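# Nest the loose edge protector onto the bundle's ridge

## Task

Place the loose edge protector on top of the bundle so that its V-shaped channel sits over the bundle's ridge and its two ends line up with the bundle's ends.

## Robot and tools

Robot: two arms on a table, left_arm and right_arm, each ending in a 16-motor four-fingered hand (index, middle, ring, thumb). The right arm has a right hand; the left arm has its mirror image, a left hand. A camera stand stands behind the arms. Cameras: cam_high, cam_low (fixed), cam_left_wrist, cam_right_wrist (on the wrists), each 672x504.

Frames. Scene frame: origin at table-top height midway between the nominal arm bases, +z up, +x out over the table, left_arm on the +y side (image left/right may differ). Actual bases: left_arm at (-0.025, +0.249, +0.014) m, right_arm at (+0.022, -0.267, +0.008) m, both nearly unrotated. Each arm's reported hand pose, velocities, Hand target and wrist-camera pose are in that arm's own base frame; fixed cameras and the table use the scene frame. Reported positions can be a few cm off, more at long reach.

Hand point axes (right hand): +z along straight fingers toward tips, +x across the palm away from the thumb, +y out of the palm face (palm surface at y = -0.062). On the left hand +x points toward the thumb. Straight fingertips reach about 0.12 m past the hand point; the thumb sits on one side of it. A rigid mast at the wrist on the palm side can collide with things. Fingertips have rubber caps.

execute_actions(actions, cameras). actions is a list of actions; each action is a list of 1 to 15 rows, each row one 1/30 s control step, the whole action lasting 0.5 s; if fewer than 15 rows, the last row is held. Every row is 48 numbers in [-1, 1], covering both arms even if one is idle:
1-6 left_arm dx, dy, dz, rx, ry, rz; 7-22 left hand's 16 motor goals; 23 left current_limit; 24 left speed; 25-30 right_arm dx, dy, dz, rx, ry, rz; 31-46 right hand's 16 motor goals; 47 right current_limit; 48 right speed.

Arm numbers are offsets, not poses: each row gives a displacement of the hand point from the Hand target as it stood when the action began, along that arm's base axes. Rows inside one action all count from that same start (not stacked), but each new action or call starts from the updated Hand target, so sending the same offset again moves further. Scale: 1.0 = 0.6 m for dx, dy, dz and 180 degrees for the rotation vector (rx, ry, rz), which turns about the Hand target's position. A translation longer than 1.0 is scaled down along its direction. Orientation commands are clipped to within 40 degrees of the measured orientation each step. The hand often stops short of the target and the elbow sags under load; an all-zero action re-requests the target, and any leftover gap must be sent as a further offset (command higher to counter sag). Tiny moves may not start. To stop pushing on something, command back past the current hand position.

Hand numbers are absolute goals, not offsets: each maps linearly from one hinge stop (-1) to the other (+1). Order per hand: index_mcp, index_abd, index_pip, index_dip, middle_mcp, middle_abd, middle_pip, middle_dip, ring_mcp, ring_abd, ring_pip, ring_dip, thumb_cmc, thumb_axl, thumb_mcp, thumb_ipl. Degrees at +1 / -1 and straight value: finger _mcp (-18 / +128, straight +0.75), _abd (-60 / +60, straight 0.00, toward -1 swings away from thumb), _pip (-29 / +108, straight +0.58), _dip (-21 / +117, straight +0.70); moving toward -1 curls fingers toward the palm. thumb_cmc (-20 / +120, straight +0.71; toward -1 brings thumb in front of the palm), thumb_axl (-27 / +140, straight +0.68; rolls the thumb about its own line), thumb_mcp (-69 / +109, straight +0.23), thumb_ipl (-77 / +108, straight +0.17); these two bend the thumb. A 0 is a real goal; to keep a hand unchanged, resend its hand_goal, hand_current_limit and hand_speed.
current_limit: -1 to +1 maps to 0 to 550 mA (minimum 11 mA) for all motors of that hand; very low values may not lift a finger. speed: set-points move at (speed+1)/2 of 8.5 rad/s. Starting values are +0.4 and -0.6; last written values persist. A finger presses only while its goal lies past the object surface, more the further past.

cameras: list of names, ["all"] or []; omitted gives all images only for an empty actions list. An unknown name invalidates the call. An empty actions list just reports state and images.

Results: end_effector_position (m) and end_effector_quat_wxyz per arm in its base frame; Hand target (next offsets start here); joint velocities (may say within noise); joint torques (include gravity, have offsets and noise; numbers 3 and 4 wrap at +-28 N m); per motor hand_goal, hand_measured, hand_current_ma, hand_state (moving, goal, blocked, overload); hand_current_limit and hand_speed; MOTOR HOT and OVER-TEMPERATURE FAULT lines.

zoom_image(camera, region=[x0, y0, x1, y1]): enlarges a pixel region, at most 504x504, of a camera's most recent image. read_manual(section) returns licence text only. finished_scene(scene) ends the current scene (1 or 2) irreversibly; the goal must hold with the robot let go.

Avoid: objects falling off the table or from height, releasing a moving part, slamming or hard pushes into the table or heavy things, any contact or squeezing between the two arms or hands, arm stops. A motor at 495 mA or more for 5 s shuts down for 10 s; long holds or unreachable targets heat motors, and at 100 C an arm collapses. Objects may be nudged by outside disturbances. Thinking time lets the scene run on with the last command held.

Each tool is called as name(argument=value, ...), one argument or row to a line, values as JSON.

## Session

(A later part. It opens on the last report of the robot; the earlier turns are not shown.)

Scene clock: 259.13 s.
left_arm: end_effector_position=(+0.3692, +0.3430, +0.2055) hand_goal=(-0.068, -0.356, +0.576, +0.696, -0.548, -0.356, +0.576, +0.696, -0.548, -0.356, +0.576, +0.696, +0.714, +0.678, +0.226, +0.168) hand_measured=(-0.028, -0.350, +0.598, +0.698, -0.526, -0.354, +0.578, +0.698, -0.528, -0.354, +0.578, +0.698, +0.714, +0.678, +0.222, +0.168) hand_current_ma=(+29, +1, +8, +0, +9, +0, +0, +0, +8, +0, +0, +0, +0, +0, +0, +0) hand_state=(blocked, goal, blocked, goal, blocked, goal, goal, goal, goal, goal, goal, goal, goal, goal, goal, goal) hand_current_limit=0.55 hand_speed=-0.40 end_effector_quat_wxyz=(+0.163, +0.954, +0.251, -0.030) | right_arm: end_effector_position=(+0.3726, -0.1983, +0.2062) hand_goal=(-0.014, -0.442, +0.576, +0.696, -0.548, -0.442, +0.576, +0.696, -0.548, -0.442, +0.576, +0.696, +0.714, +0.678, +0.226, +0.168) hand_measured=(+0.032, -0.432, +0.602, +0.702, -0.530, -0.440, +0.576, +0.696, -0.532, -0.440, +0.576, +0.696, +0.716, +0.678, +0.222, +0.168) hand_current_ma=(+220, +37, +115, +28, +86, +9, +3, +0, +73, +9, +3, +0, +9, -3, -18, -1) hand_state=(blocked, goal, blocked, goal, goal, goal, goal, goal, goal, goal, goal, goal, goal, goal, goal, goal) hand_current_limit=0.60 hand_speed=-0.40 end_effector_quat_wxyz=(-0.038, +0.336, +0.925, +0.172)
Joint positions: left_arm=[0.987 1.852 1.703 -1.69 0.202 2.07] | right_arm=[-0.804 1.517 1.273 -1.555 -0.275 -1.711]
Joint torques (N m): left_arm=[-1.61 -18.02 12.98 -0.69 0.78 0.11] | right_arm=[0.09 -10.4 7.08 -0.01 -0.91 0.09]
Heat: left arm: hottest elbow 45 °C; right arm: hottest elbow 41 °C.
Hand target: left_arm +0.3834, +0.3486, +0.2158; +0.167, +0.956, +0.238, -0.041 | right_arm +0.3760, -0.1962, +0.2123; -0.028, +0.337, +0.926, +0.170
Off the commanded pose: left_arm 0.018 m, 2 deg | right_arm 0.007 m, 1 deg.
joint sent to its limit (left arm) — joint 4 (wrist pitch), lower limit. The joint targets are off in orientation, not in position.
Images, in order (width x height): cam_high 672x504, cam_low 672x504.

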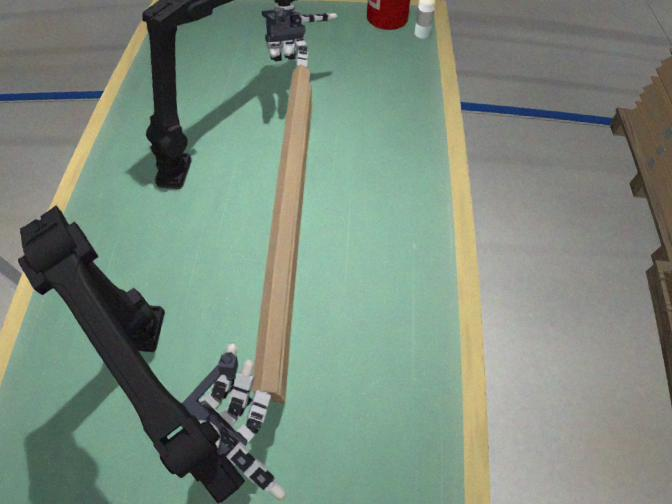

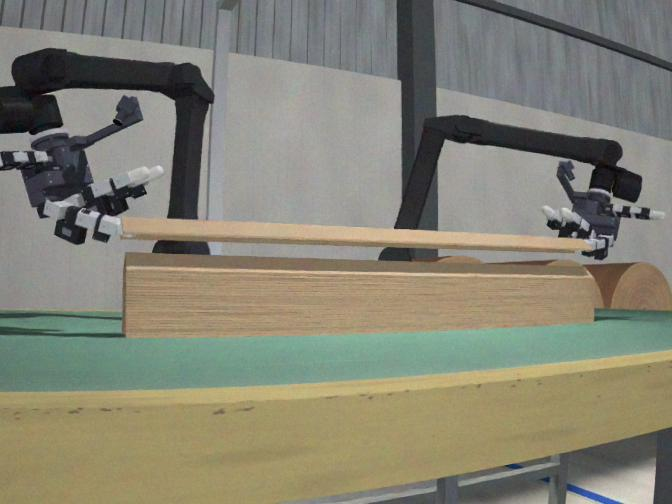

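execute_actions(
  actions=[
    [[0.003,0.01,-0.02,0,0,0,-0.068,-0.356,0.576,0.696,-0.548,-0.356,0.576,0.696,-0.548,-0.356,0.576,0.696,0.714,0.678,0.226,0.168,0.55,-0.4,0.005,0.008,-0.015,0,0,0,-0.014,-0.443,0.576,0.696,-0.548,-0.443,0.576,0.696,-0.548,-0.443,0.576,0.696,0.714,0.678,0.226,0.168,0.6,-0.4]],
  ],
  cameras=["cam_high","cam_low"],
)

zoom_image(
  camera="cam_high",
  region=[210, 350, 310, 425],
)

zoom_image(
  camera="cam_high",
  region=[250, 45, 340, 113],
)

zoom_image(
  camera="cam_low",
  region=[60, 190, 190, 285],
)

zoom_image(
  camera="cam_low",
  region=[520, 200, 650, 295],
)

Scene clock: 274.57 s.
left_arm: end_effector_position=(+0.3725, +0.3482, +0.1923) hand_goal=(-0.068, -0.356, +0.576, +0.696, -0.548, -0.356, +0.576, +0.696, -0.548, -0.356, +0.576, +0.696, +0.714, +0.678, +0.226, +0.168) hand_measured=(-0.028, -0.350, +0.598, +0.698, -0.526, -0.354, +0.578, +0.698, -0.528, -0.354, +0.578, +0.698, +0.714, +0.678, +0.222, +0.168) hand_current_ma=(+29, +1, +8, +0, +9, +0, +0, +0, +8, +0, +0, +0, +0, +0, +0, +0) hand_state=(blocked, goal, blocked, goal, blocked, goal, goal, goal, goal, goal, goal, goal, goal, goal, goal, goal) hand_current_limit=0.55 hand_speed=-0.40 end_effector_quat_wxyz=(+0.170, +0.952, +0.252, -0.039) | right_arm: end_effector_position=(+0.3746, -0.1931, +0.1978) hand_goal=(-0.014, -0.442, +0.576, +0.696, -0.548, -0.442, +0.576, +0.696, -0.548, -0.442, +0.576, +0.696, +0.714, +0.678, +0.226, +0.168) hand_measured=(+0.030, -0.432, +0.602, +0.702, -0.530, -0.440, +0.576, +0.696, -0.532, -0.440, +0.576, +0.696, +0.716, +0.678, +0.222, +0.168) hand_current_ma=(+219, +37, +115, +28, +86, +9, +3, +0, +73, +9, +3, +0, +9, -3, -18, -1) hand_state=(blocked, goal, blocked, goal, goal, goal, goal, goal, goal, goal, goal, goal, goal, goal, goal, goal) hand_current_limit=0.60 hand_speed=-0.40 end_effector_quat_wxyz=(-0.039, +0.337, +0.925, +0.173)
Joint positions: left_arm=[0.987 1.888 1.716 -1.69 0.2 2.07] | right_arm=[-0.792 1.517 1.251 -1.531 -0.278 -1.696]
Joint torques (N m): left_arm=[-1.44 -18.61 13.03 -0.76 0.62 0.18] | right_arm=[0.85 -10.17 7.08 0.18 -0.89 0.08]
Heat: left arm: hottest elbow 47 °C; right arm: hottest elbow 41 °C.
Hand target: left_arm +0.3852, +0.3547, +0.2038; +0.167, +0.956, +0.238, -0.041 | right_arm +0.3788, -0.1914, +0.2033; -0.028, +0.337, +0.926, +0.170
Off the commanded pose: left_arm 0.018 m, 2 deg | right_arm 0.007 m, 1 deg.
joint sent to its limit (left arm) — joint 4 (wrist pitch), lower limit. The joint targets still meet the commanded pose.
Images, in order (width x height): cam_high 672x504, cam_low 672x504.

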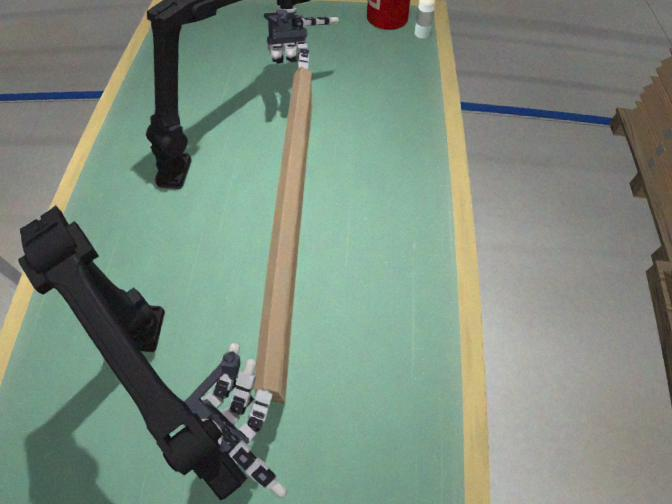

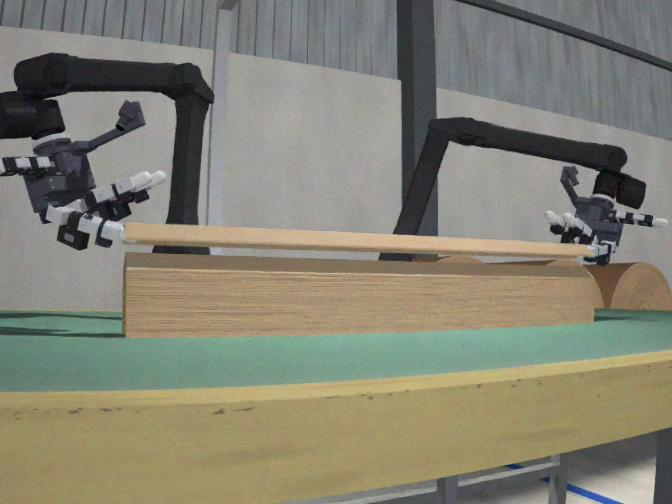

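Scaled by 5.040 from the camera's 672x504 image, which has a finer 960x720 frame.

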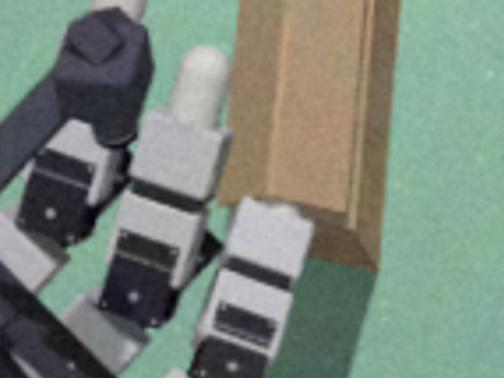

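Scaled by 5.600 from the camera's 672x504 image, which has a finer 960x720 frame.

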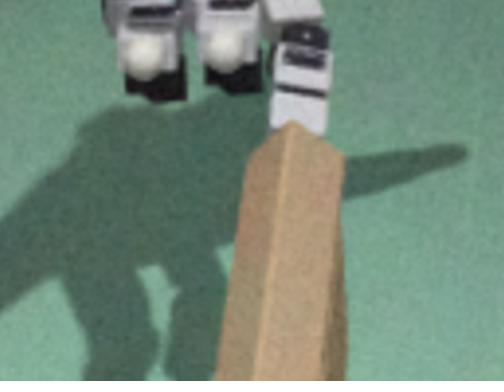

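Scaled by 3.877 from the camera's 672x504 image, which has a finer 960x720 frame.

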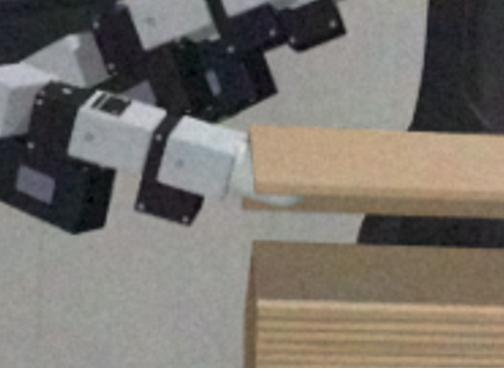

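Scaled by 3.877 from the camera's 672x504 image, which has a finer 960x720 frame.

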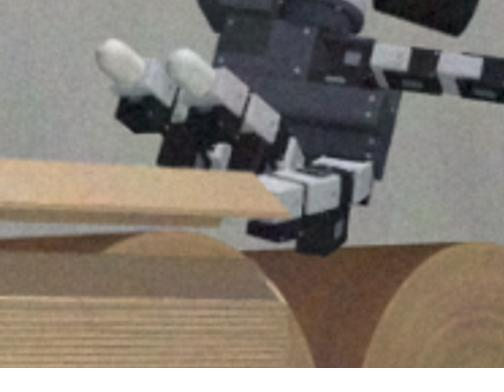

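execute_actions(
  actions=[
    [[-0.002,0.004,-0.022,0,0,0,-0.068,-0.356,0.576,0.696,-0.548,-0.356,0.576,0.696,-0.548,-0.356,0.576,0.696,0.714,0.678,0.226,0.168,0.55,-0.4,0.002,0.002,-0.018,0,0,0,-0.014,-0.443,0.576,0.696,-0.548,-0.443,0.576,0.696,-0.548,-0.443,0.576,0.696,0.714,0.678,0.226,0.168,0.6,-0.4]],
  ],
  cameras=["cam_high","cam_low"],
)

zoom_image(
  camera="cam_high",
  region=[210, 350, 310, 425],
)

zoom_image(
  camera="cam_high",
  region=[250, 45, 340, 113],
)

zoom_image(
  camera="cam_low",
  region=[60, 190, 190, 285],
)

zoom_image(
  camera="cam_low",
  region=[520, 200, 650, 295],
)

Scene clock: 281.07 s.
left_arm: end_effector_position=(+0.3724, +0.3502, +0.1808) hand_goal=(-0.068, -0.356, +0.576, +0.696, -0.548, -0.356, +0.576, +0.696, -0.548, -0.356, +0.576, +0.696, +0.714, +0.678, +0.226, +0.168) hand_measured=(-0.028, -0.350, +0.598, +0.698, -0.526, -0.354, +0.578, +0.698, -0.528, -0.354, +0.578, +0.698, +0.714, +0.678, +0.222, +0.168) hand_current_ma=(+29, +1, +8, +0, +9, +0, +0, +0, +8, +0, +0, +0, +0, +0, +0, +0) hand_state=(blocked, goal, blocked, goal, blocked, goal, goal, goal, goal, goal, goal, goal, goal, goal, goal, goal) hand_current_limit=0.55 hand_speed=-0.40 end_effector_quat_wxyz=(+0.175, +0.950, +0.252, -0.050) | right_arm: end_effector_position=(+0.3756, -0.1915, +0.1899) hand_goal=(-0.014, -0.442, +0.576, +0.696, -0.548, -0.442, +0.576, +0.696, -0.548, -0.442, +0.576, +0.696, +0.714, +0.678, +0.226, +0.168) hand_measured=(+0.030, -0.432, +0.602, +0.702, -0.530, -0.440, +0.576, +0.696, -0.532, -0.440, +0.576, +0.696, +0.716, +0.678, +0.222, +0.168) hand_current_ma=(+219, +37, +115, +28, +86, +9, +3, +0, +73, +9, +3, +0, +9, -3, -18, -1) hand_state=(blocked, goal, blocked, goal, goal, goal, goal, goal, goal, goal, goal, goal, goal, goal, goal, goal) hand_current_limit=0.60 hand_speed=-0.40 end_effector_quat_wxyz=(-0.036, +0.337, +0.925, +0.171)
Joint positions: left_arm=[0.987 1.912 1.718 -1.69 0.193 2.07] | right_arm=[-0.788 1.517 1.23 -1.501 -0.279 -1.691]
Joint torques (N m): left_arm=[-1.14 -18.67 12.81 -0.83 0.62 0.24] | right_arm=[0.91 -9.58 7.05 0.21 -0.88 0.09]
Heat: left arm: hottest elbow 47 °C; right arm: hottest elbow 41 °C.
Hand target: left_arm +0.3840, +0.3571, +0.1905; +0.167, +0.956, +0.238, -0.041 | right_arm +0.3802, -0.1903, +0.1925; -0.028, +0.337, +0.926, +0.170
Off the commanded pose: left_arm 0.017 m, 2 deg | right_arm 0.005 m, 1 deg.
joint sent to its limit (left arm) — joint 4 (wrist pitch), lower limit; joint 6 (wrist roll), upper limit. The joint targets still meet the commanded pose.
Images, in order (width x height): cam_high 672x504, cam_low 672x504.

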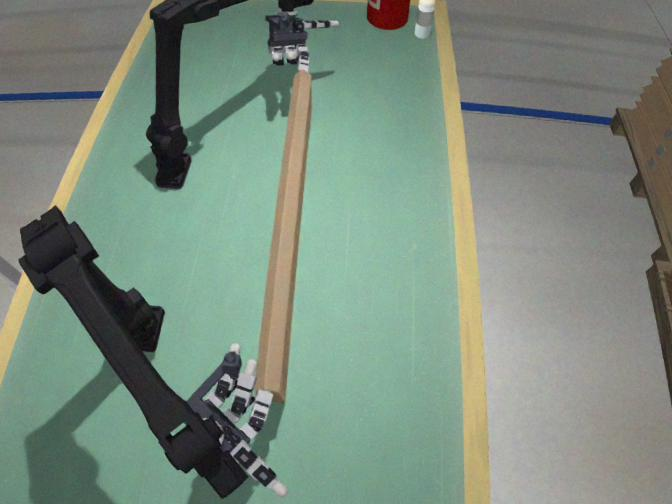

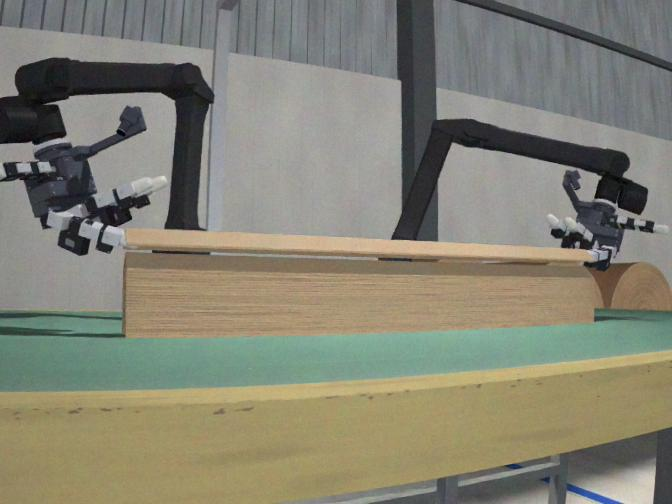

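Scaled by 5.040 from the camera's 672x504 image, which has a finer 960x720 frame.

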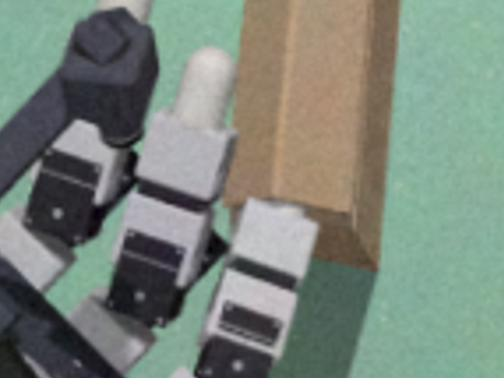

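Scaled by 5.600 from the camera's 672x504 image, which has a finer 960x720 frame.

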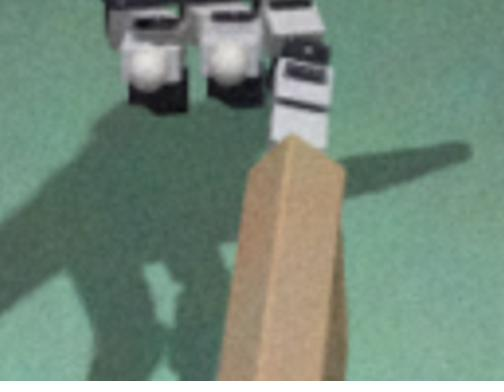

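Scaled by 3.877 from the camera's 672x504 image, which has a finer 960x720 frame.

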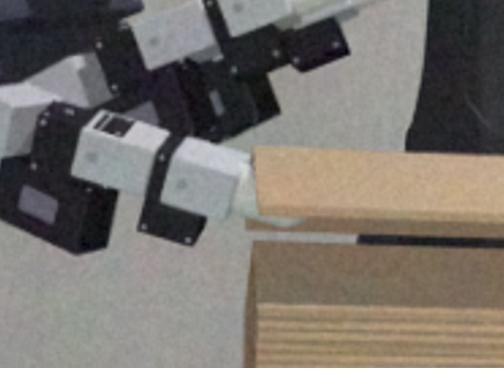

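Scaled by 3.877 from the camera's 672x504 image, which has a finer 960x720 frame.

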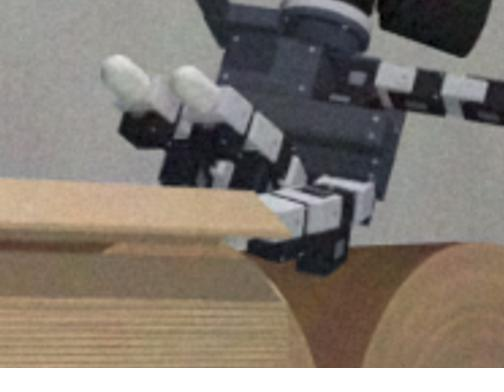

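execute_actions(
  actions=[
    [[-0.002,0.002,-0.015,0,0,0,-0.068,-0.356,0.576,0.696,-0.548,-0.356,0.576,0.696,-0.548,-0.356,0.576,0.696,0.714,0.678,0.226,0.168,0.55,-0.4,0.002,0.002,-0.015,0,0,0,-0.014,-0.443,0.576,0.696,-0.548,-0.443,0.576,0.696,-0.548,-0.443,0.576,0.696,0.714,0.678,0.226,0.168,0.6,-0.4]],
  ],
  cameras=["cam_high","cam_low"],
)

zoom_image(
  camera="cam_high",
  region=[210, 350, 310, 425],
)

zoom_image(
  camera="cam_high",
  region=[250, 45, 340, 113],
)

zoom_image(
  camera="cam_low",
  region=[60, 190, 190, 285],
)

zoom_image(
  camera="cam_low",
  region=[520, 200, 650, 295],
)

Scene clock: 289.47 s.
left_arm: end_effector_position=(+0.3719, +0.3508, +0.1767) hand_goal=(-0.068, -0.356, +0.576, +0.696, -0.548, -0.356, +0.576, +0.696, -0.548, -0.356, +0.576, +0.696, +0.714, +0.678, +0.226, +0.168) hand_measured=(-0.028, -0.350, +0.598, +0.698, -0.526, -0.354, +0.578, +0.698, -0.528, -0.354, +0.578, +0.698, +0.714, +0.678, +0.222, +0.168) hand_current_ma=(+29, +1, +8, +0, +9, +0, +0, +0, +8, +0, +0, +0, +0, +0, +0, +0) hand_state=(blocked, goal, blocked, goal, blocked, goal, goal, goal, goal, goal, goal, goal, goal, goal, goal, goal) hand_current_limit=0.55 hand_speed=-0.40 end_effector_quat_wxyz=(+0.176, +0.950, +0.252, -0.054) | right_arm: end_effector_position=(+0.3766, -0.1902, +0.1836) hand_goal=(-0.014, -0.442, +0.576, +0.696, -0.548, -0.442, +0.576, +0.696, -0.548, -0.442, +0.576, +0.696, +0.714, +0.678, +0.226, +0.168) hand_measured=(+0.030, -0.432, +0.600, +0.702, -0.530, -0.440, +0.576, +0.696, -0.532, -0.440, +0.576, +0.696, +0.716, +0.678, +0.222, +0.168) hand_current_ma=(+217, +37, +109, +28, +86, +9, +3, +0, +73, +9, +3, +0, +9, -3, -18, -1) hand_state=(blocked, goal, blocked, goal, goal, goal, goal, goal, goal, goal, goal, goal, goal, goal, goal, goal) hand_current_limit=0.60 hand_speed=-0.40 end_effector_quat_wxyz=(-0.033, +0.336, +0.926, +0.170)
Joint positions: left_arm=[0.987 1.919 1.718 -1.69 0.188 2.07] | right_arm=[-0.784 1.517 1.213 -1.477 -0.28 -1.687]
Joint torques (N m): left_arm=[-0.91 -18.49 12.16 -0.49 0.59 0.21] | right_arm=[0.91 -9.17 6.99 0.25 -0.89 0.09]
Heat: left arm: hottest elbow 46 °C; right arm: hottest elbow 40 °C.
Hand target: left_arm +0.3828, +0.3583, +0.1815; +0.167, +0.956, +0.238, -0.041 | right_arm +0.3814, -0.1889, +0.1836; -0.028, +0.337, +0.926, +0.170
Off the commanded pose: left_arm 0.014 m, 3 deg | right_arm 0.005 m, 1 deg.
joint sent to its limit (left arm) — joint 6 (wrist roll), upper limit. The joint targets still meet the commanded pose.
Images, in order (width x height): cam_high 672x504, cam_low 672x504.

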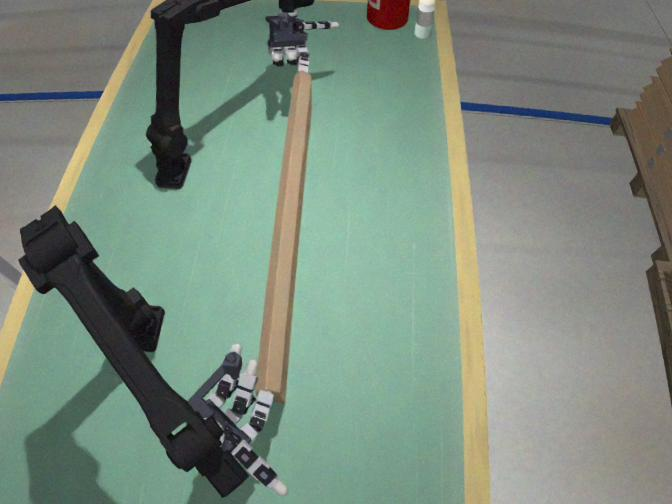

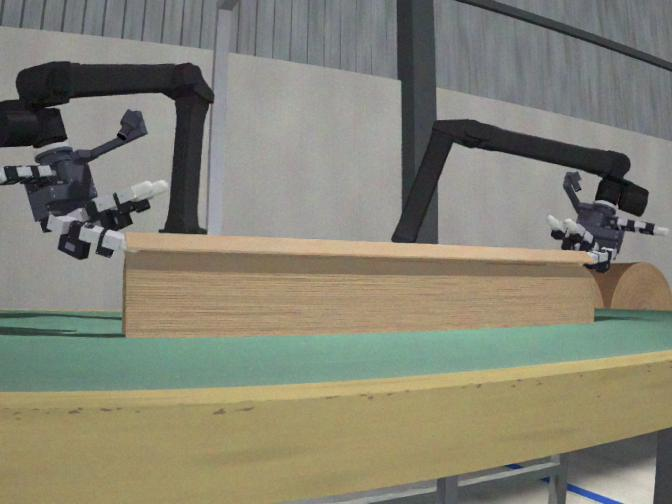

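Scaled by 5.040 from the camera's 672x504 image, which has a finer 960x720 frame.

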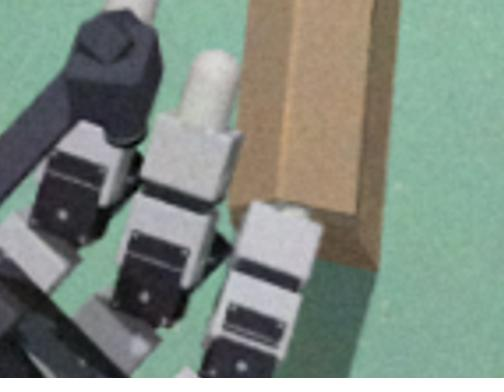

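Scaled by 5.600 from the camera's 672x504 image, which has a finer 960x720 frame.

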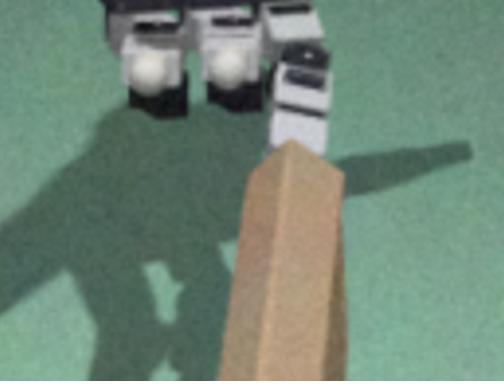

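Scaled by 3.877 from the camera's 672x504 image, which has a finer 960x720 frame.

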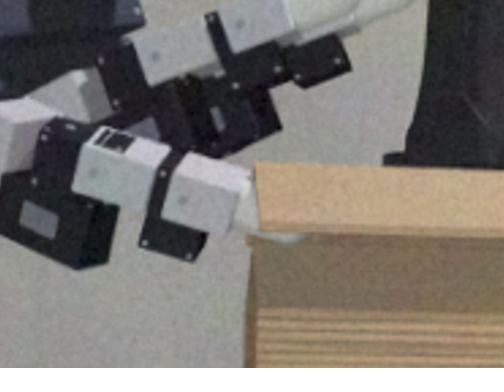

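Scaled by 3.877 from the camera's 672x504 image, which has a finer 960x720 frame.

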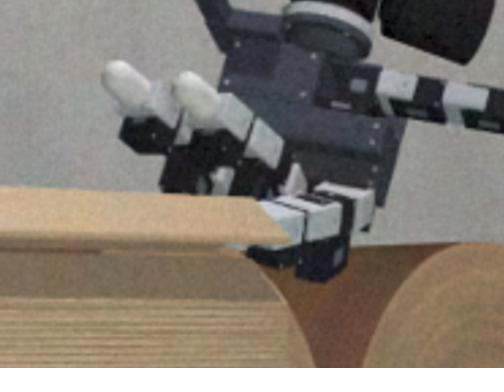

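execute_actions(
  actions=[
    [[0,0,0.003,0,0,0,-0.068,-0.356,0.576,0.696,-0.548,-0.356,0.576,0.696,-0.548,-0.356,0.576,0.696,0.714,0.678,0.226,0.168,0.55,-0.4,0,0.0,-0.01,0,0,0,-0.014,-0.443,0.576,0.696,-0.548,-0.443,0.576,0.696,-0.548,-0.443,0.576,0.696,0.714,0.678,0.226,0.168,0.6,-0.4]],
    [[0.0,0.035,0.003,0,0,0,-0.068,-0.356,0.576,0.696,-0.548,-0.356,0.576,0.696,-0.548,-0.356,0.576,0.696,0.714,0.678,0.226,0.168,0.55,-0.4,0,0,0,0,0,0,-0.014,-0.443,0.576,0.696,-0.548,-0.443,0.576,0.696,-0.548,-0.443,0.576,0.696,0.714,0.678,0.226,0.168,0.6,-0.4]],
  ],
  cameras=["cam_high","cam_low"],
)

zoom_image(
  camera="cam_high",
  region=[250, 45, 340, 113],
)

zoom_image(
  camera="cam_low",
  region=[60, 190, 190, 285],
)

zoom_image(
  camera="cam_low",
  region=[520, 200, 650, 295],
)

Scene clock: 298.43 s.
left_arm: end_effector_position=(+0.3788, +0.3623, +0.1768) hand_goal=(-0.068, -0.356, +0.576, +0.696, -0.548, -0.356, +0.576, +0.696, -0.548, -0.356, +0.576, +0.696, +0.714, +0.678, +0.226, +0.168) hand_measured=(-0.028, -0.350, +0.598, +0.698, -0.526, -0.354, +0.578, +0.698, -0.528, -0.354, +0.578, +0.698, +0.714, +0.678, +0.222, +0.168) hand_current_ma=(+29, +1, +8, +0, +9, +0, +0, +0, +8, +0, +0, +0, +0, +0, +0, +0) hand_state=(blocked, goal, blocked, goal, blocked, goal, goal, goal, goal, goal, goal, goal, goal, goal, goal, goal) hand_current_limit=0.55 hand_speed=-0.40 end_effector_quat_wxyz=(+0.168, +0.952, +0.251, -0.048) | right_arm: end_effector_position=(+0.3772, -0.1886, +0.1796) hand_goal=(-0.014, -0.442, +0.576, +0.696, -0.548, -0.442, +0.576, +0.696, -0.548, -0.442, +0.576, +0.696, +0.714, +0.678, +0.226, +0.168) hand_measured=(+0.016, -0.438, +0.590, +0.702, -0.530, -0.440, +0.576, +0.696, -0.532, -0.440, +0.576, +0.696, +0.716, +0.678, +0.222, +0.168) hand_current_ma=(+148, +12, +64, +22, +86, +9, +3, +0, +73, +9, +3, +0, +9, -3, -18, -1) hand_state=(blocked, goal, goal, goal, goal, goal, goal, goal, goal, goal, goal, goal, goal, goal, goal, goal) hand_current_limit=0.60 hand_speed=-0.40 end_effector_quat_wxyz=(-0.031, +0.335, +0.926, +0.169)
Joint positions: left_arm=[0.987 1.944 1.762 -1.69 0.184 2.07] | right_arm=[-0.78 1.517 1.202 -1.461 -0.281 -1.687]
Joint torques (N m): left_arm=[0.73 -18.78 13.26 -0.81 0.57 0.23] | right_arm=[0.67 -8.7 6.95 0.28 -0.81 0.08]
Heat: left arm: hottest elbow 46 °C; right arm: hottest elbow 40 °C.
Hand target: left_arm +0.3828, +0.3793, +0.1852; +0.167, +0.956, +0.238, -0.041 | right_arm +0.3813, -0.1890, +0.1775; -0.028, +0.337, +0.926, +0.170
Off the commanded pose: left_arm 0.019 m, 2 deg | right_arm 0.005 m, 0 deg.
joint sent to its limit (left arm) — joint 4 (wrist pitch), lower limit; joint 6 (wrist roll), upper limit. The joint targets still meet the commanded pose.
Images, in order (width x height): cam_high 672x504, cam_low 672x504.

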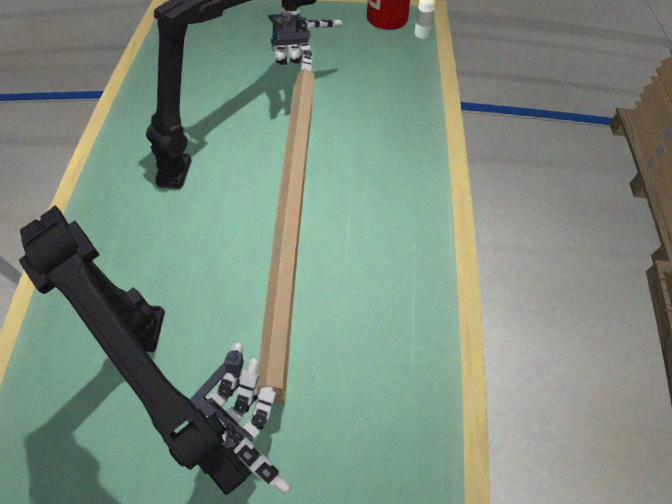

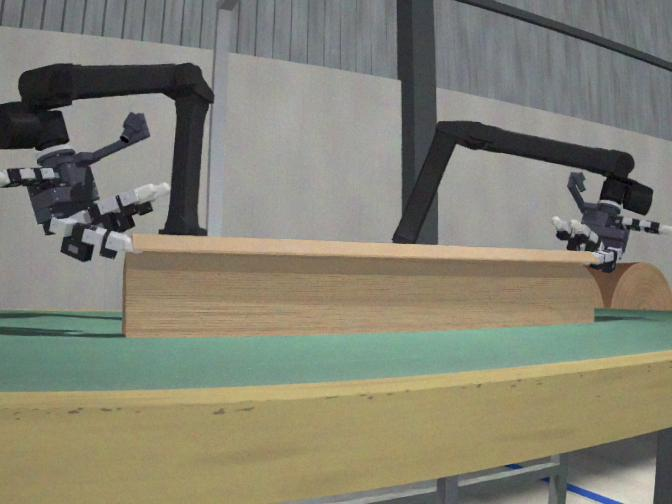

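Scaled by 5.600 from the camera's 672x504 image, which has a finer 960x720 frame.

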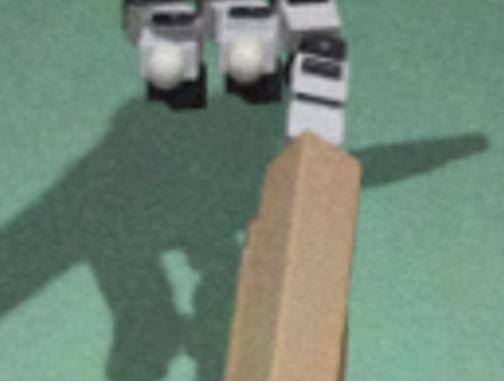

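Scaled by 3.877 from the camera's 672x504 image, which has a finer 960x720 frame.

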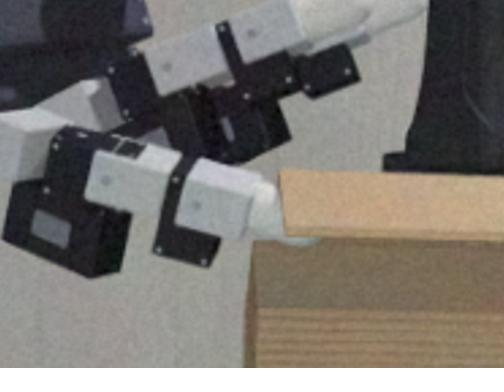

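Scaled by 3.877 from the camera's 672x504 image, which has a finer 960x720 frame.

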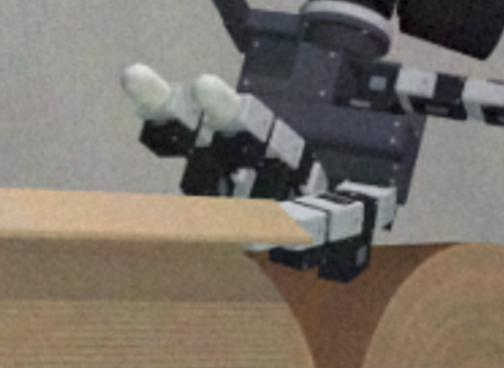

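execute_actions(
  actions=[
    [[-0.01,-0.02,0.0,0,0,0,-0.068,-0.356,0.576,0.696,-0.548,-0.356,0.576,0.696,-0.548,-0.356,0.576,0.696,0.714,0.678,0.226,0.168,0.55,-0.4,0,-0.03,0.004,0,0,0,-0.014,-0.443,0.576,0.696,-0.548,-0.443,0.576,0.696,-0.548,-0.443,0.576,0.696,0.714,0.678,0.226,0.168,0.6,-0.4]],
  ],
  cameras=["cam_high","cam_low"],
)

zoom_image(
  camera="cam_high",
  region=[250, 45, 340, 113],
)

zoom_image(
  camera="cam_low",
  region=[60, 190, 190, 285],
)

zoom_image(
  camera="cam_low",
  region=[520, 200, 650, 295],
)

Scene clock: 312.90 s.
left_arm: end_effector_position=(+0.3786, +0.3624, +0.1766) hand_goal=(-0.068, -0.356, +0.576, +0.696, -0.548, -0.356, +0.576, +0.696, -0.548, -0.356, +0.576, +0.696, +0.714, +0.678, +0.226, +0.168) hand_measured=(-0.028, -0.350, +0.598, +0.698, -0.526, -0.354, +0.578, +0.698, -0.528, -0.354, +0.578, +0.698, +0.714, +0.678, +0.222, +0.168) hand_current_ma=(+29, +1, +8, +0, +9, +0, +0, +0, +8, +0, +0, +0, +0, +0, +0, +0) hand_state=(blocked, goal, blocked, goal, blocked, goal, goal, goal, goal, goal, goal, goal, goal, goal, goal, goal) hand_current_limit=0.55 hand_speed=-0.40 end_effector_quat_wxyz=(+0.167, +0.952, +0.251, -0.049) | right_arm: end_effector_position=(+0.3757, -0.1921, +0.1705) hand_goal=(-0.014, -0.442, +0.576, +0.696, -0.548, -0.442, +0.576, +0.696, -0.548, -0.442, +0.576, +0.696, +0.714, +0.678, +0.226, +0.168) hand_measured=(-0.016, -0.442, +0.570, +0.694, -0.530, -0.440, +0.576, +0.696, -0.532, -0.440, +0.576, +0.696, +0.716, +0.678, +0.222, +0.168) hand_current_ma=(-12, +1, -22, -8, +86, +9, +3, +0, +73, +9, +3, +0, +9, -3, -18, -1) hand_state=(goal, goal, goal, goal, goal, goal, goal, goal, goal, goal, goal, goal, goal, goal, goal, goal) hand_current_limit=0.60 hand_speed=-0.40 end_effector_quat_wxyz=(-0.040, +0.335, +0.925, +0.176)
Joint positions: left_arm=[0.987 1.944 1.762 -1.69 0.183 2.07] | right_arm=[-0.79 1.542 1.202 -1.461 -0.283 -1.699]
Joint torques (N m): left_arm=[0.32 -20.95 9.61 -0.75 0.53 0.24] | right_arm=[-0.91 -8.59 9.74 -0.65 -0.52 -0.08]
Heat: left arm: hottest elbow 45 °C; right arm: hottest elbow 39 °C.
Hand target: left_arm +0.3768, +0.3673, +0.1852; +0.167, +0.956, +0.238, -0.041 | right_arm +0.3814, -0.2070, +0.1799; -0.028, +0.337, +0.926, +0.170
Off the commanded pose: left_arm 0.010 m, 2 deg | right_arm 0.018 m, 2 deg.
joint sent to its limit (left arm) — joint 4 (wrist pitch), lower limit; joint 6 (wrist roll), upper limit. The joint targets still meet the commanded pose.
Images, in order (width x height): cam_high 672x504, cam_low 672x504.

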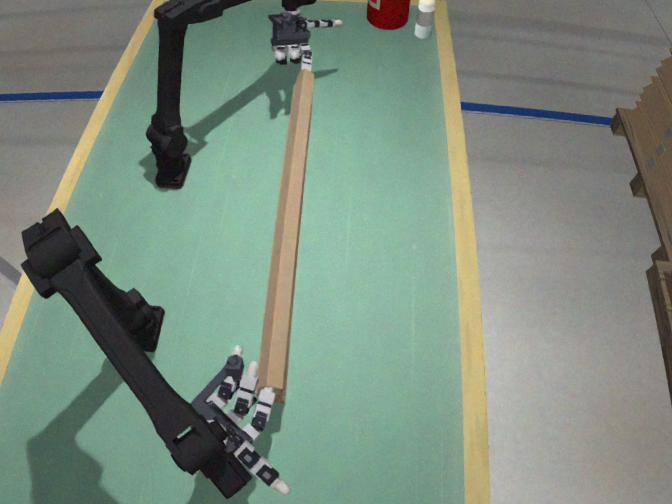

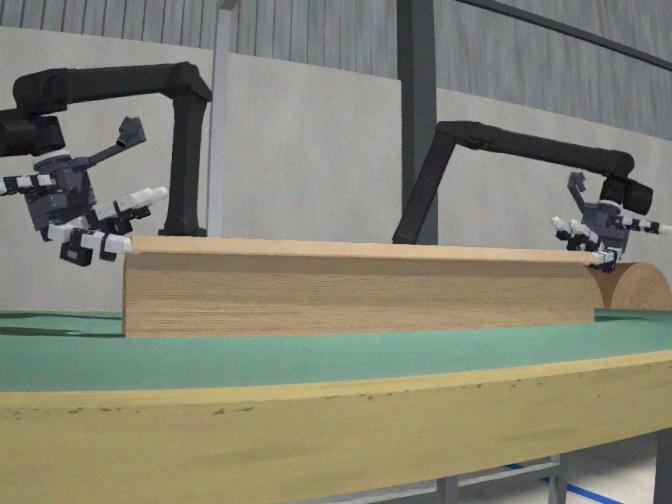

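Scaled by 5.600 from the camera's 672x504 image, which has a finer 960x720 frame.

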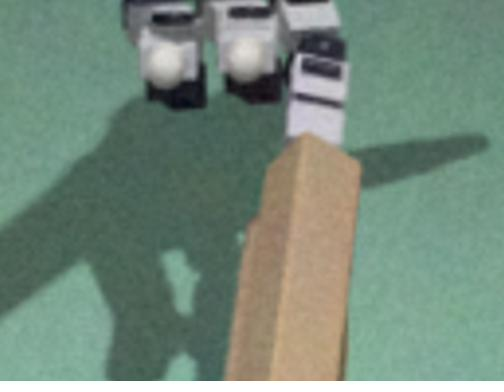

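Scaled by 3.877 from the camera's 672x504 image, which has a finer 960x720 frame.

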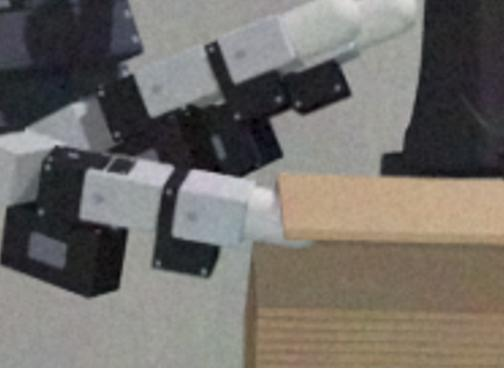

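Scaled by 3.877 from the camera's 672x504 image, which has a finer 960x720 frame.

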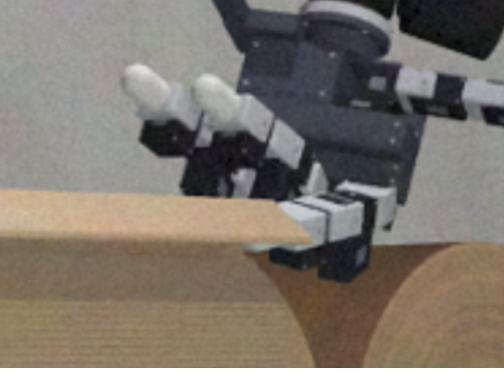

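execute_actions(
  actions=[
    [[0,0,0.0,0,0,0,-0.068,-0.356,0.576,0.696,-0.548,-0.356,0.576,0.696,-0.548,-0.356,0.576,0.696,0.714,0.678,0.226,0.168,0.55,-0.4,0,-0.012,0.008,0,0,0,-0.014,-0.443,0.576,0.696,-0.548,-0.443,0.576,0.696,-0.548,-0.443,0.576,0.696,0.714,0.678,0.226,0.168,0.6,-0.4]],
  ],
  cameras=["cam_low"],
)

zoom_image(
  camera="cam_low",
  region=[60, 190, 190, 285],
)

zoom_image(
  camera="cam_low",
  region=[520, 200, 650, 295],
)

Scene clock: 317.17 s.
left_arm: end_effector_position=(+0.3786, +0.3624, +0.1766) hand_goal=(-0.068, -0.356, +0.576, +0.696, -0.548, -0.356, +0.576, +0.696, -0.548, -0.356, +0.576, +0.696, +0.714, +0.678, +0.226, +0.168) hand_measured=(-0.028, -0.350, +0.598, +0.698, -0.526, -0.354, +0.578, +0.698, -0.528, -0.354, +0.578, +0.698, +0.714, +0.678, +0.222, +0.168) hand_current_ma=(+29, +1, +8, +0, +9, +0, +0, +0, +8, +0, +0, +0, +0, +0, +0, +0) hand_state=(blocked, goal, blocked, goal, blocked, goal, goal, goal, goal, goal, goal, goal, goal, goal, goal, goal) hand_current_limit=0.55 hand_speed=-0.40 end_effector_quat_wxyz=(+0.167, +0.952, +0.251, -0.049) | right_arm: end_effector_position=(+0.3743, -0.1970, +0.1726) hand_goal=(-0.014, -0.442, +0.576, +0.696, -0.548, -0.442, +0.576, +0.696, -0.548, -0.442, +0.576, +0.696, +0.714, +0.678, +0.226, +0.168) hand_measured=(-0.010, -0.434, +0.574, +0.694, -0.530, -0.440, +0.576, +0.696, -0.532, -0.440, +0.576, +0.696, +0.716, +0.678, +0.222, +0.168) hand_current_ma=(+15, +29, -12, -8, +86, +9, +3, +0, +73, +9, +3, +0, +9, -3, -18, -1) hand_state=(goal, goal, goal, goal, goal, goal, goal, goal, goal, goal, goal, goal, goal, goal, goal, goal) hand_current_limit=0.60 hand_speed=-0.40 end_effector_quat_wxyz=(-0.042, +0.337, +0.924, +0.178)
Joint positions: left_arm=[0.987 1.944 1.762 -1.69 0.183 2.07] | right_arm=[-0.801 1.549 1.215 -1.475 -0.283 -1.707]
Joint torques (N m): left_arm=[0.21 -20.95 9.63 -0.81 0.53 0.23] | right_arm=[-1.08 -8.76 10.5 -0.73 -0.42 -0.15]
Heat: left arm: hottest elbow 45 °C; right arm: hottest elbow 40 °C.
Hand target: left_arm +0.3768, +0.3673, +0.1852; +0.167, +0.956, +0.238, -0.041 | right_arm +0.3814, -0.2142, +0.1847; -0.028, +0.337, +0.926, +0.170
Off the commanded pose: left_arm 0.010 m, 2 deg | right_arm 0.022 m, 2 deg.
joint sent to its limit (left arm) — joint 4 (wrist pitch), lower limit; joint 6 (wrist roll), upper limit. The joint targets still meet the commanded pose.
Images, in order (width x height): cam_low 672x504.

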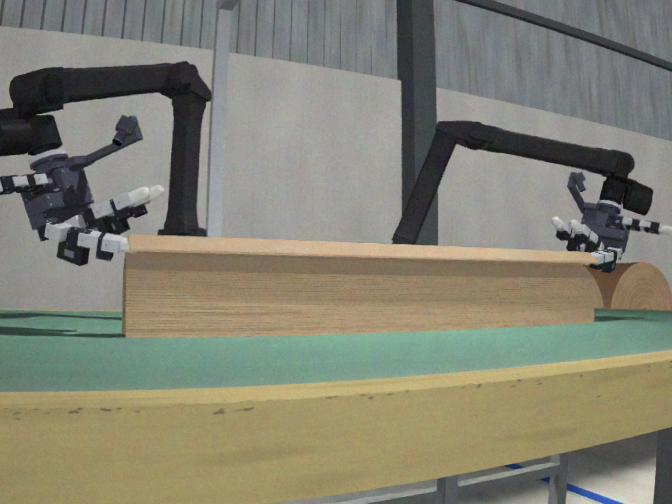

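Scaled by 3.877 from the camera's 672x504 image, which has a finer 960x720 frame.

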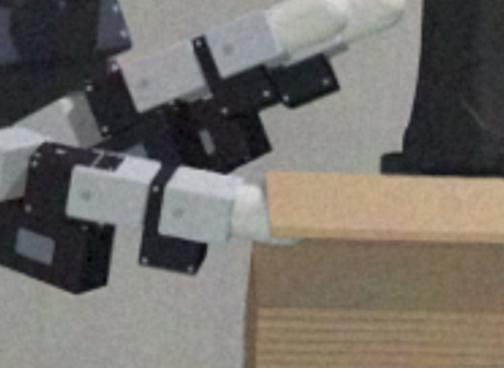

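Scaled by 3.877 from the camera's 672x504 image, which has a finer 960x720 frame.

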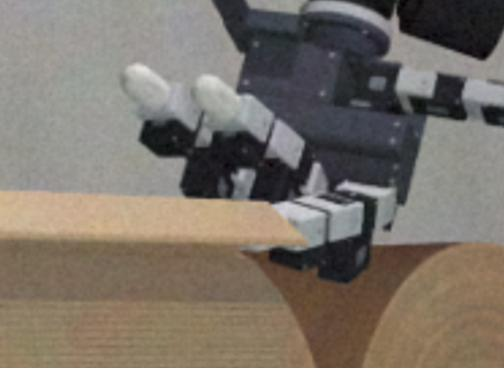

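execute_actions(
  actions=[
    [[0,0,0.0,0,0,0,-0.068,-0.356,0.576,0.696,-0.548,-0.356,0.576,0.696,-0.548,-0.356,0.576,0.696,0.714,0.678,0.226,0.168,0.55,-0.4,-0.003,-0.02,0.004,0,0,0,-0.014,-0.443,0.576,0.696,-0.548,-0.443,0.576,0.696,-0.548,-0.443,0.576,0.696,0.714,0.678,0.226,0.168,0.6,-0.4]],
    [[0,0.03,0.0,0,0,0,-0.068,-0.356,0.576,0.696,-0.548,-0.356,0.576,0.696,-0.548,-0.356,0.576,0.696,0.714,0.678,0.226,0.168,0.55,-0.4,0,-0.0,0,0,0,0,-0.014,-0.443,0.576,0.696,-0.548,-0.443,0.576,0.696,-0.548,-0.443,0.576,0.696,0.714,0.678,0.226,0.168,0.6,-0.4]],
  ],
  cameras=["cam_low","cam_high"],
)

zoom_image(
  camera="cam_low",
  region=[60, 190, 190, 285],
)

zoom_image(
  camera="cam_low",
  region=[520, 200, 650, 295],
)

zoom_image(
  camera="cam_high",
  region=[250, 45, 340, 113],
)

Scene clock: 326.57 s.
left_arm: end_effector_position=(+0.3763, +0.3644, +0.1761) hand_goal=(-0.068, -0.356, +0.576, +0.696, -0.548, -0.356, +0.576, +0.696, -0.548, -0.356, +0.576, +0.696, +0.714, +0.678, +0.226, +0.168) hand_measured=(-0.028, -0.350, +0.598, +0.700, -0.526, -0.354, +0.578, +0.698, -0.528, -0.354, +0.578, +0.698, +0.714, +0.678, +0.222, +0.168) hand_current_ma=(+29, +1, +8, +0, +9, +0, +0, +0, +8, +0, +0, +0, +0, +0, +0, +0) hand_state=(blocked, goal, blocked, goal, blocked, goal, goal, goal, goal, goal, goal, goal, goal, goal, goal, goal) hand_current_limit=0.55 hand_speed=-0.40 end_effector_quat_wxyz=(+0.166, +0.952, +0.253, -0.050) | right_arm: end_effector_position=(+0.3722, -0.2110, +0.1747) hand_goal=(-0.014, -0.442, +0.576, +0.696, -0.548, -0.442, +0.576, +0.696, -0.548, -0.442, +0.576, +0.696, +0.714, +0.678, +0.226, +0.168) hand_measured=(-0.004, -0.434, +0.578, +0.694, -0.530, -0.440, +0.576, +0.696, -0.532, -0.440, +0.576, +0.696, +0.716, +0.678, +0.222, +0.168) hand_current_ma=(+43, +31, +8, -4, +86, +9, +3, +0, +73, +9, +3, +0, +9, -3, -18, -1) hand_state=(goal, goal, goal, goal, goal, goal, goal, goal, goal, goal, goal, goal, goal, goal, goal, goal) hand_current_limit=0.60 hand_speed=-0.40 end_effector_quat_wxyz=(-0.041, +0.339, +0.923, +0.178)
Joint positions: left_arm=[0.992 1.944 1.762 -1.69 0.178 2.07] | right_arm=[-0.827 1.568 1.243 -1.49 -0.277 -1.728]
Joint torques (N m): left_arm=[1.73 -19.14 13.41 -0.84 0.53 0.25] | right_arm=[-0.62 -8.94 10.54 -0.92 -0.45 -0.13]
Heat: left arm: hottest elbow 44 °C; right arm: hottest elbow 42 °C.
Hand target: left_arm +0.3767, +0.3854, +0.1852; +0.167, +0.956, +0.238, -0.041 | right_arm +0.3795, -0.2261, +0.1871; -0.028, +0.337, +0.926, +0.170
Off the commanded pose: left_arm 0.023 m, 2 deg | right_arm 0.021 m, 2 deg.
joint sent to its limit (left arm) — joint 4 (wrist pitch), lower limit; joint 6 (wrist roll), upper limit. The joint targets are off in orientation, not in position.
Images, in order (width x height): cam_high 672x504, cam_low 672x504.

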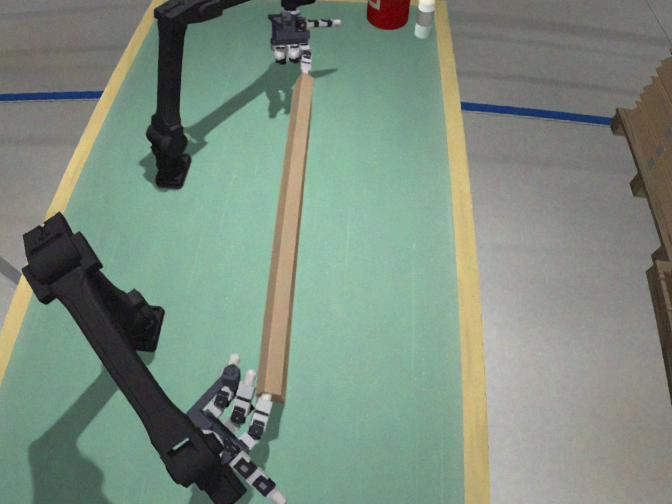

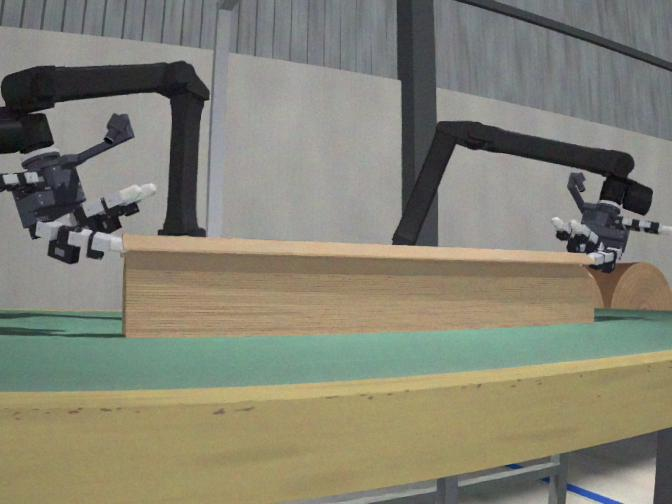

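Scaled by 3.877 from the camera's 672x504 image, which has a finer 960x720 frame.

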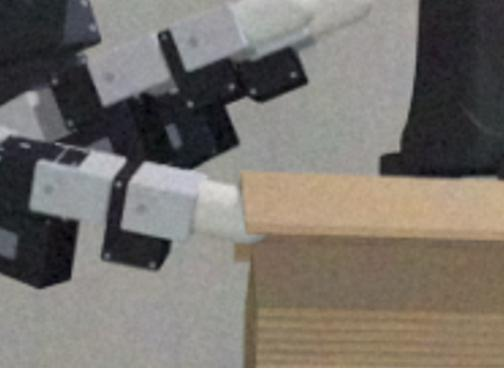

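Scaled by 3.877 from the camera's 672x504 image, which has a finer 960x720 frame.

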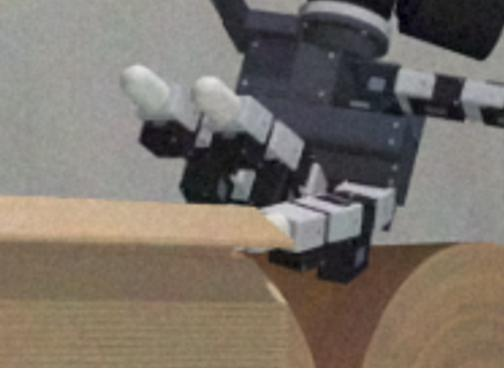

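Scaled by 5.600 from the camera's 672x504 image, which has a finer 960x720 frame.

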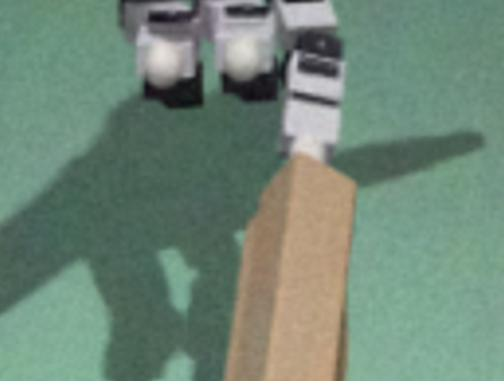

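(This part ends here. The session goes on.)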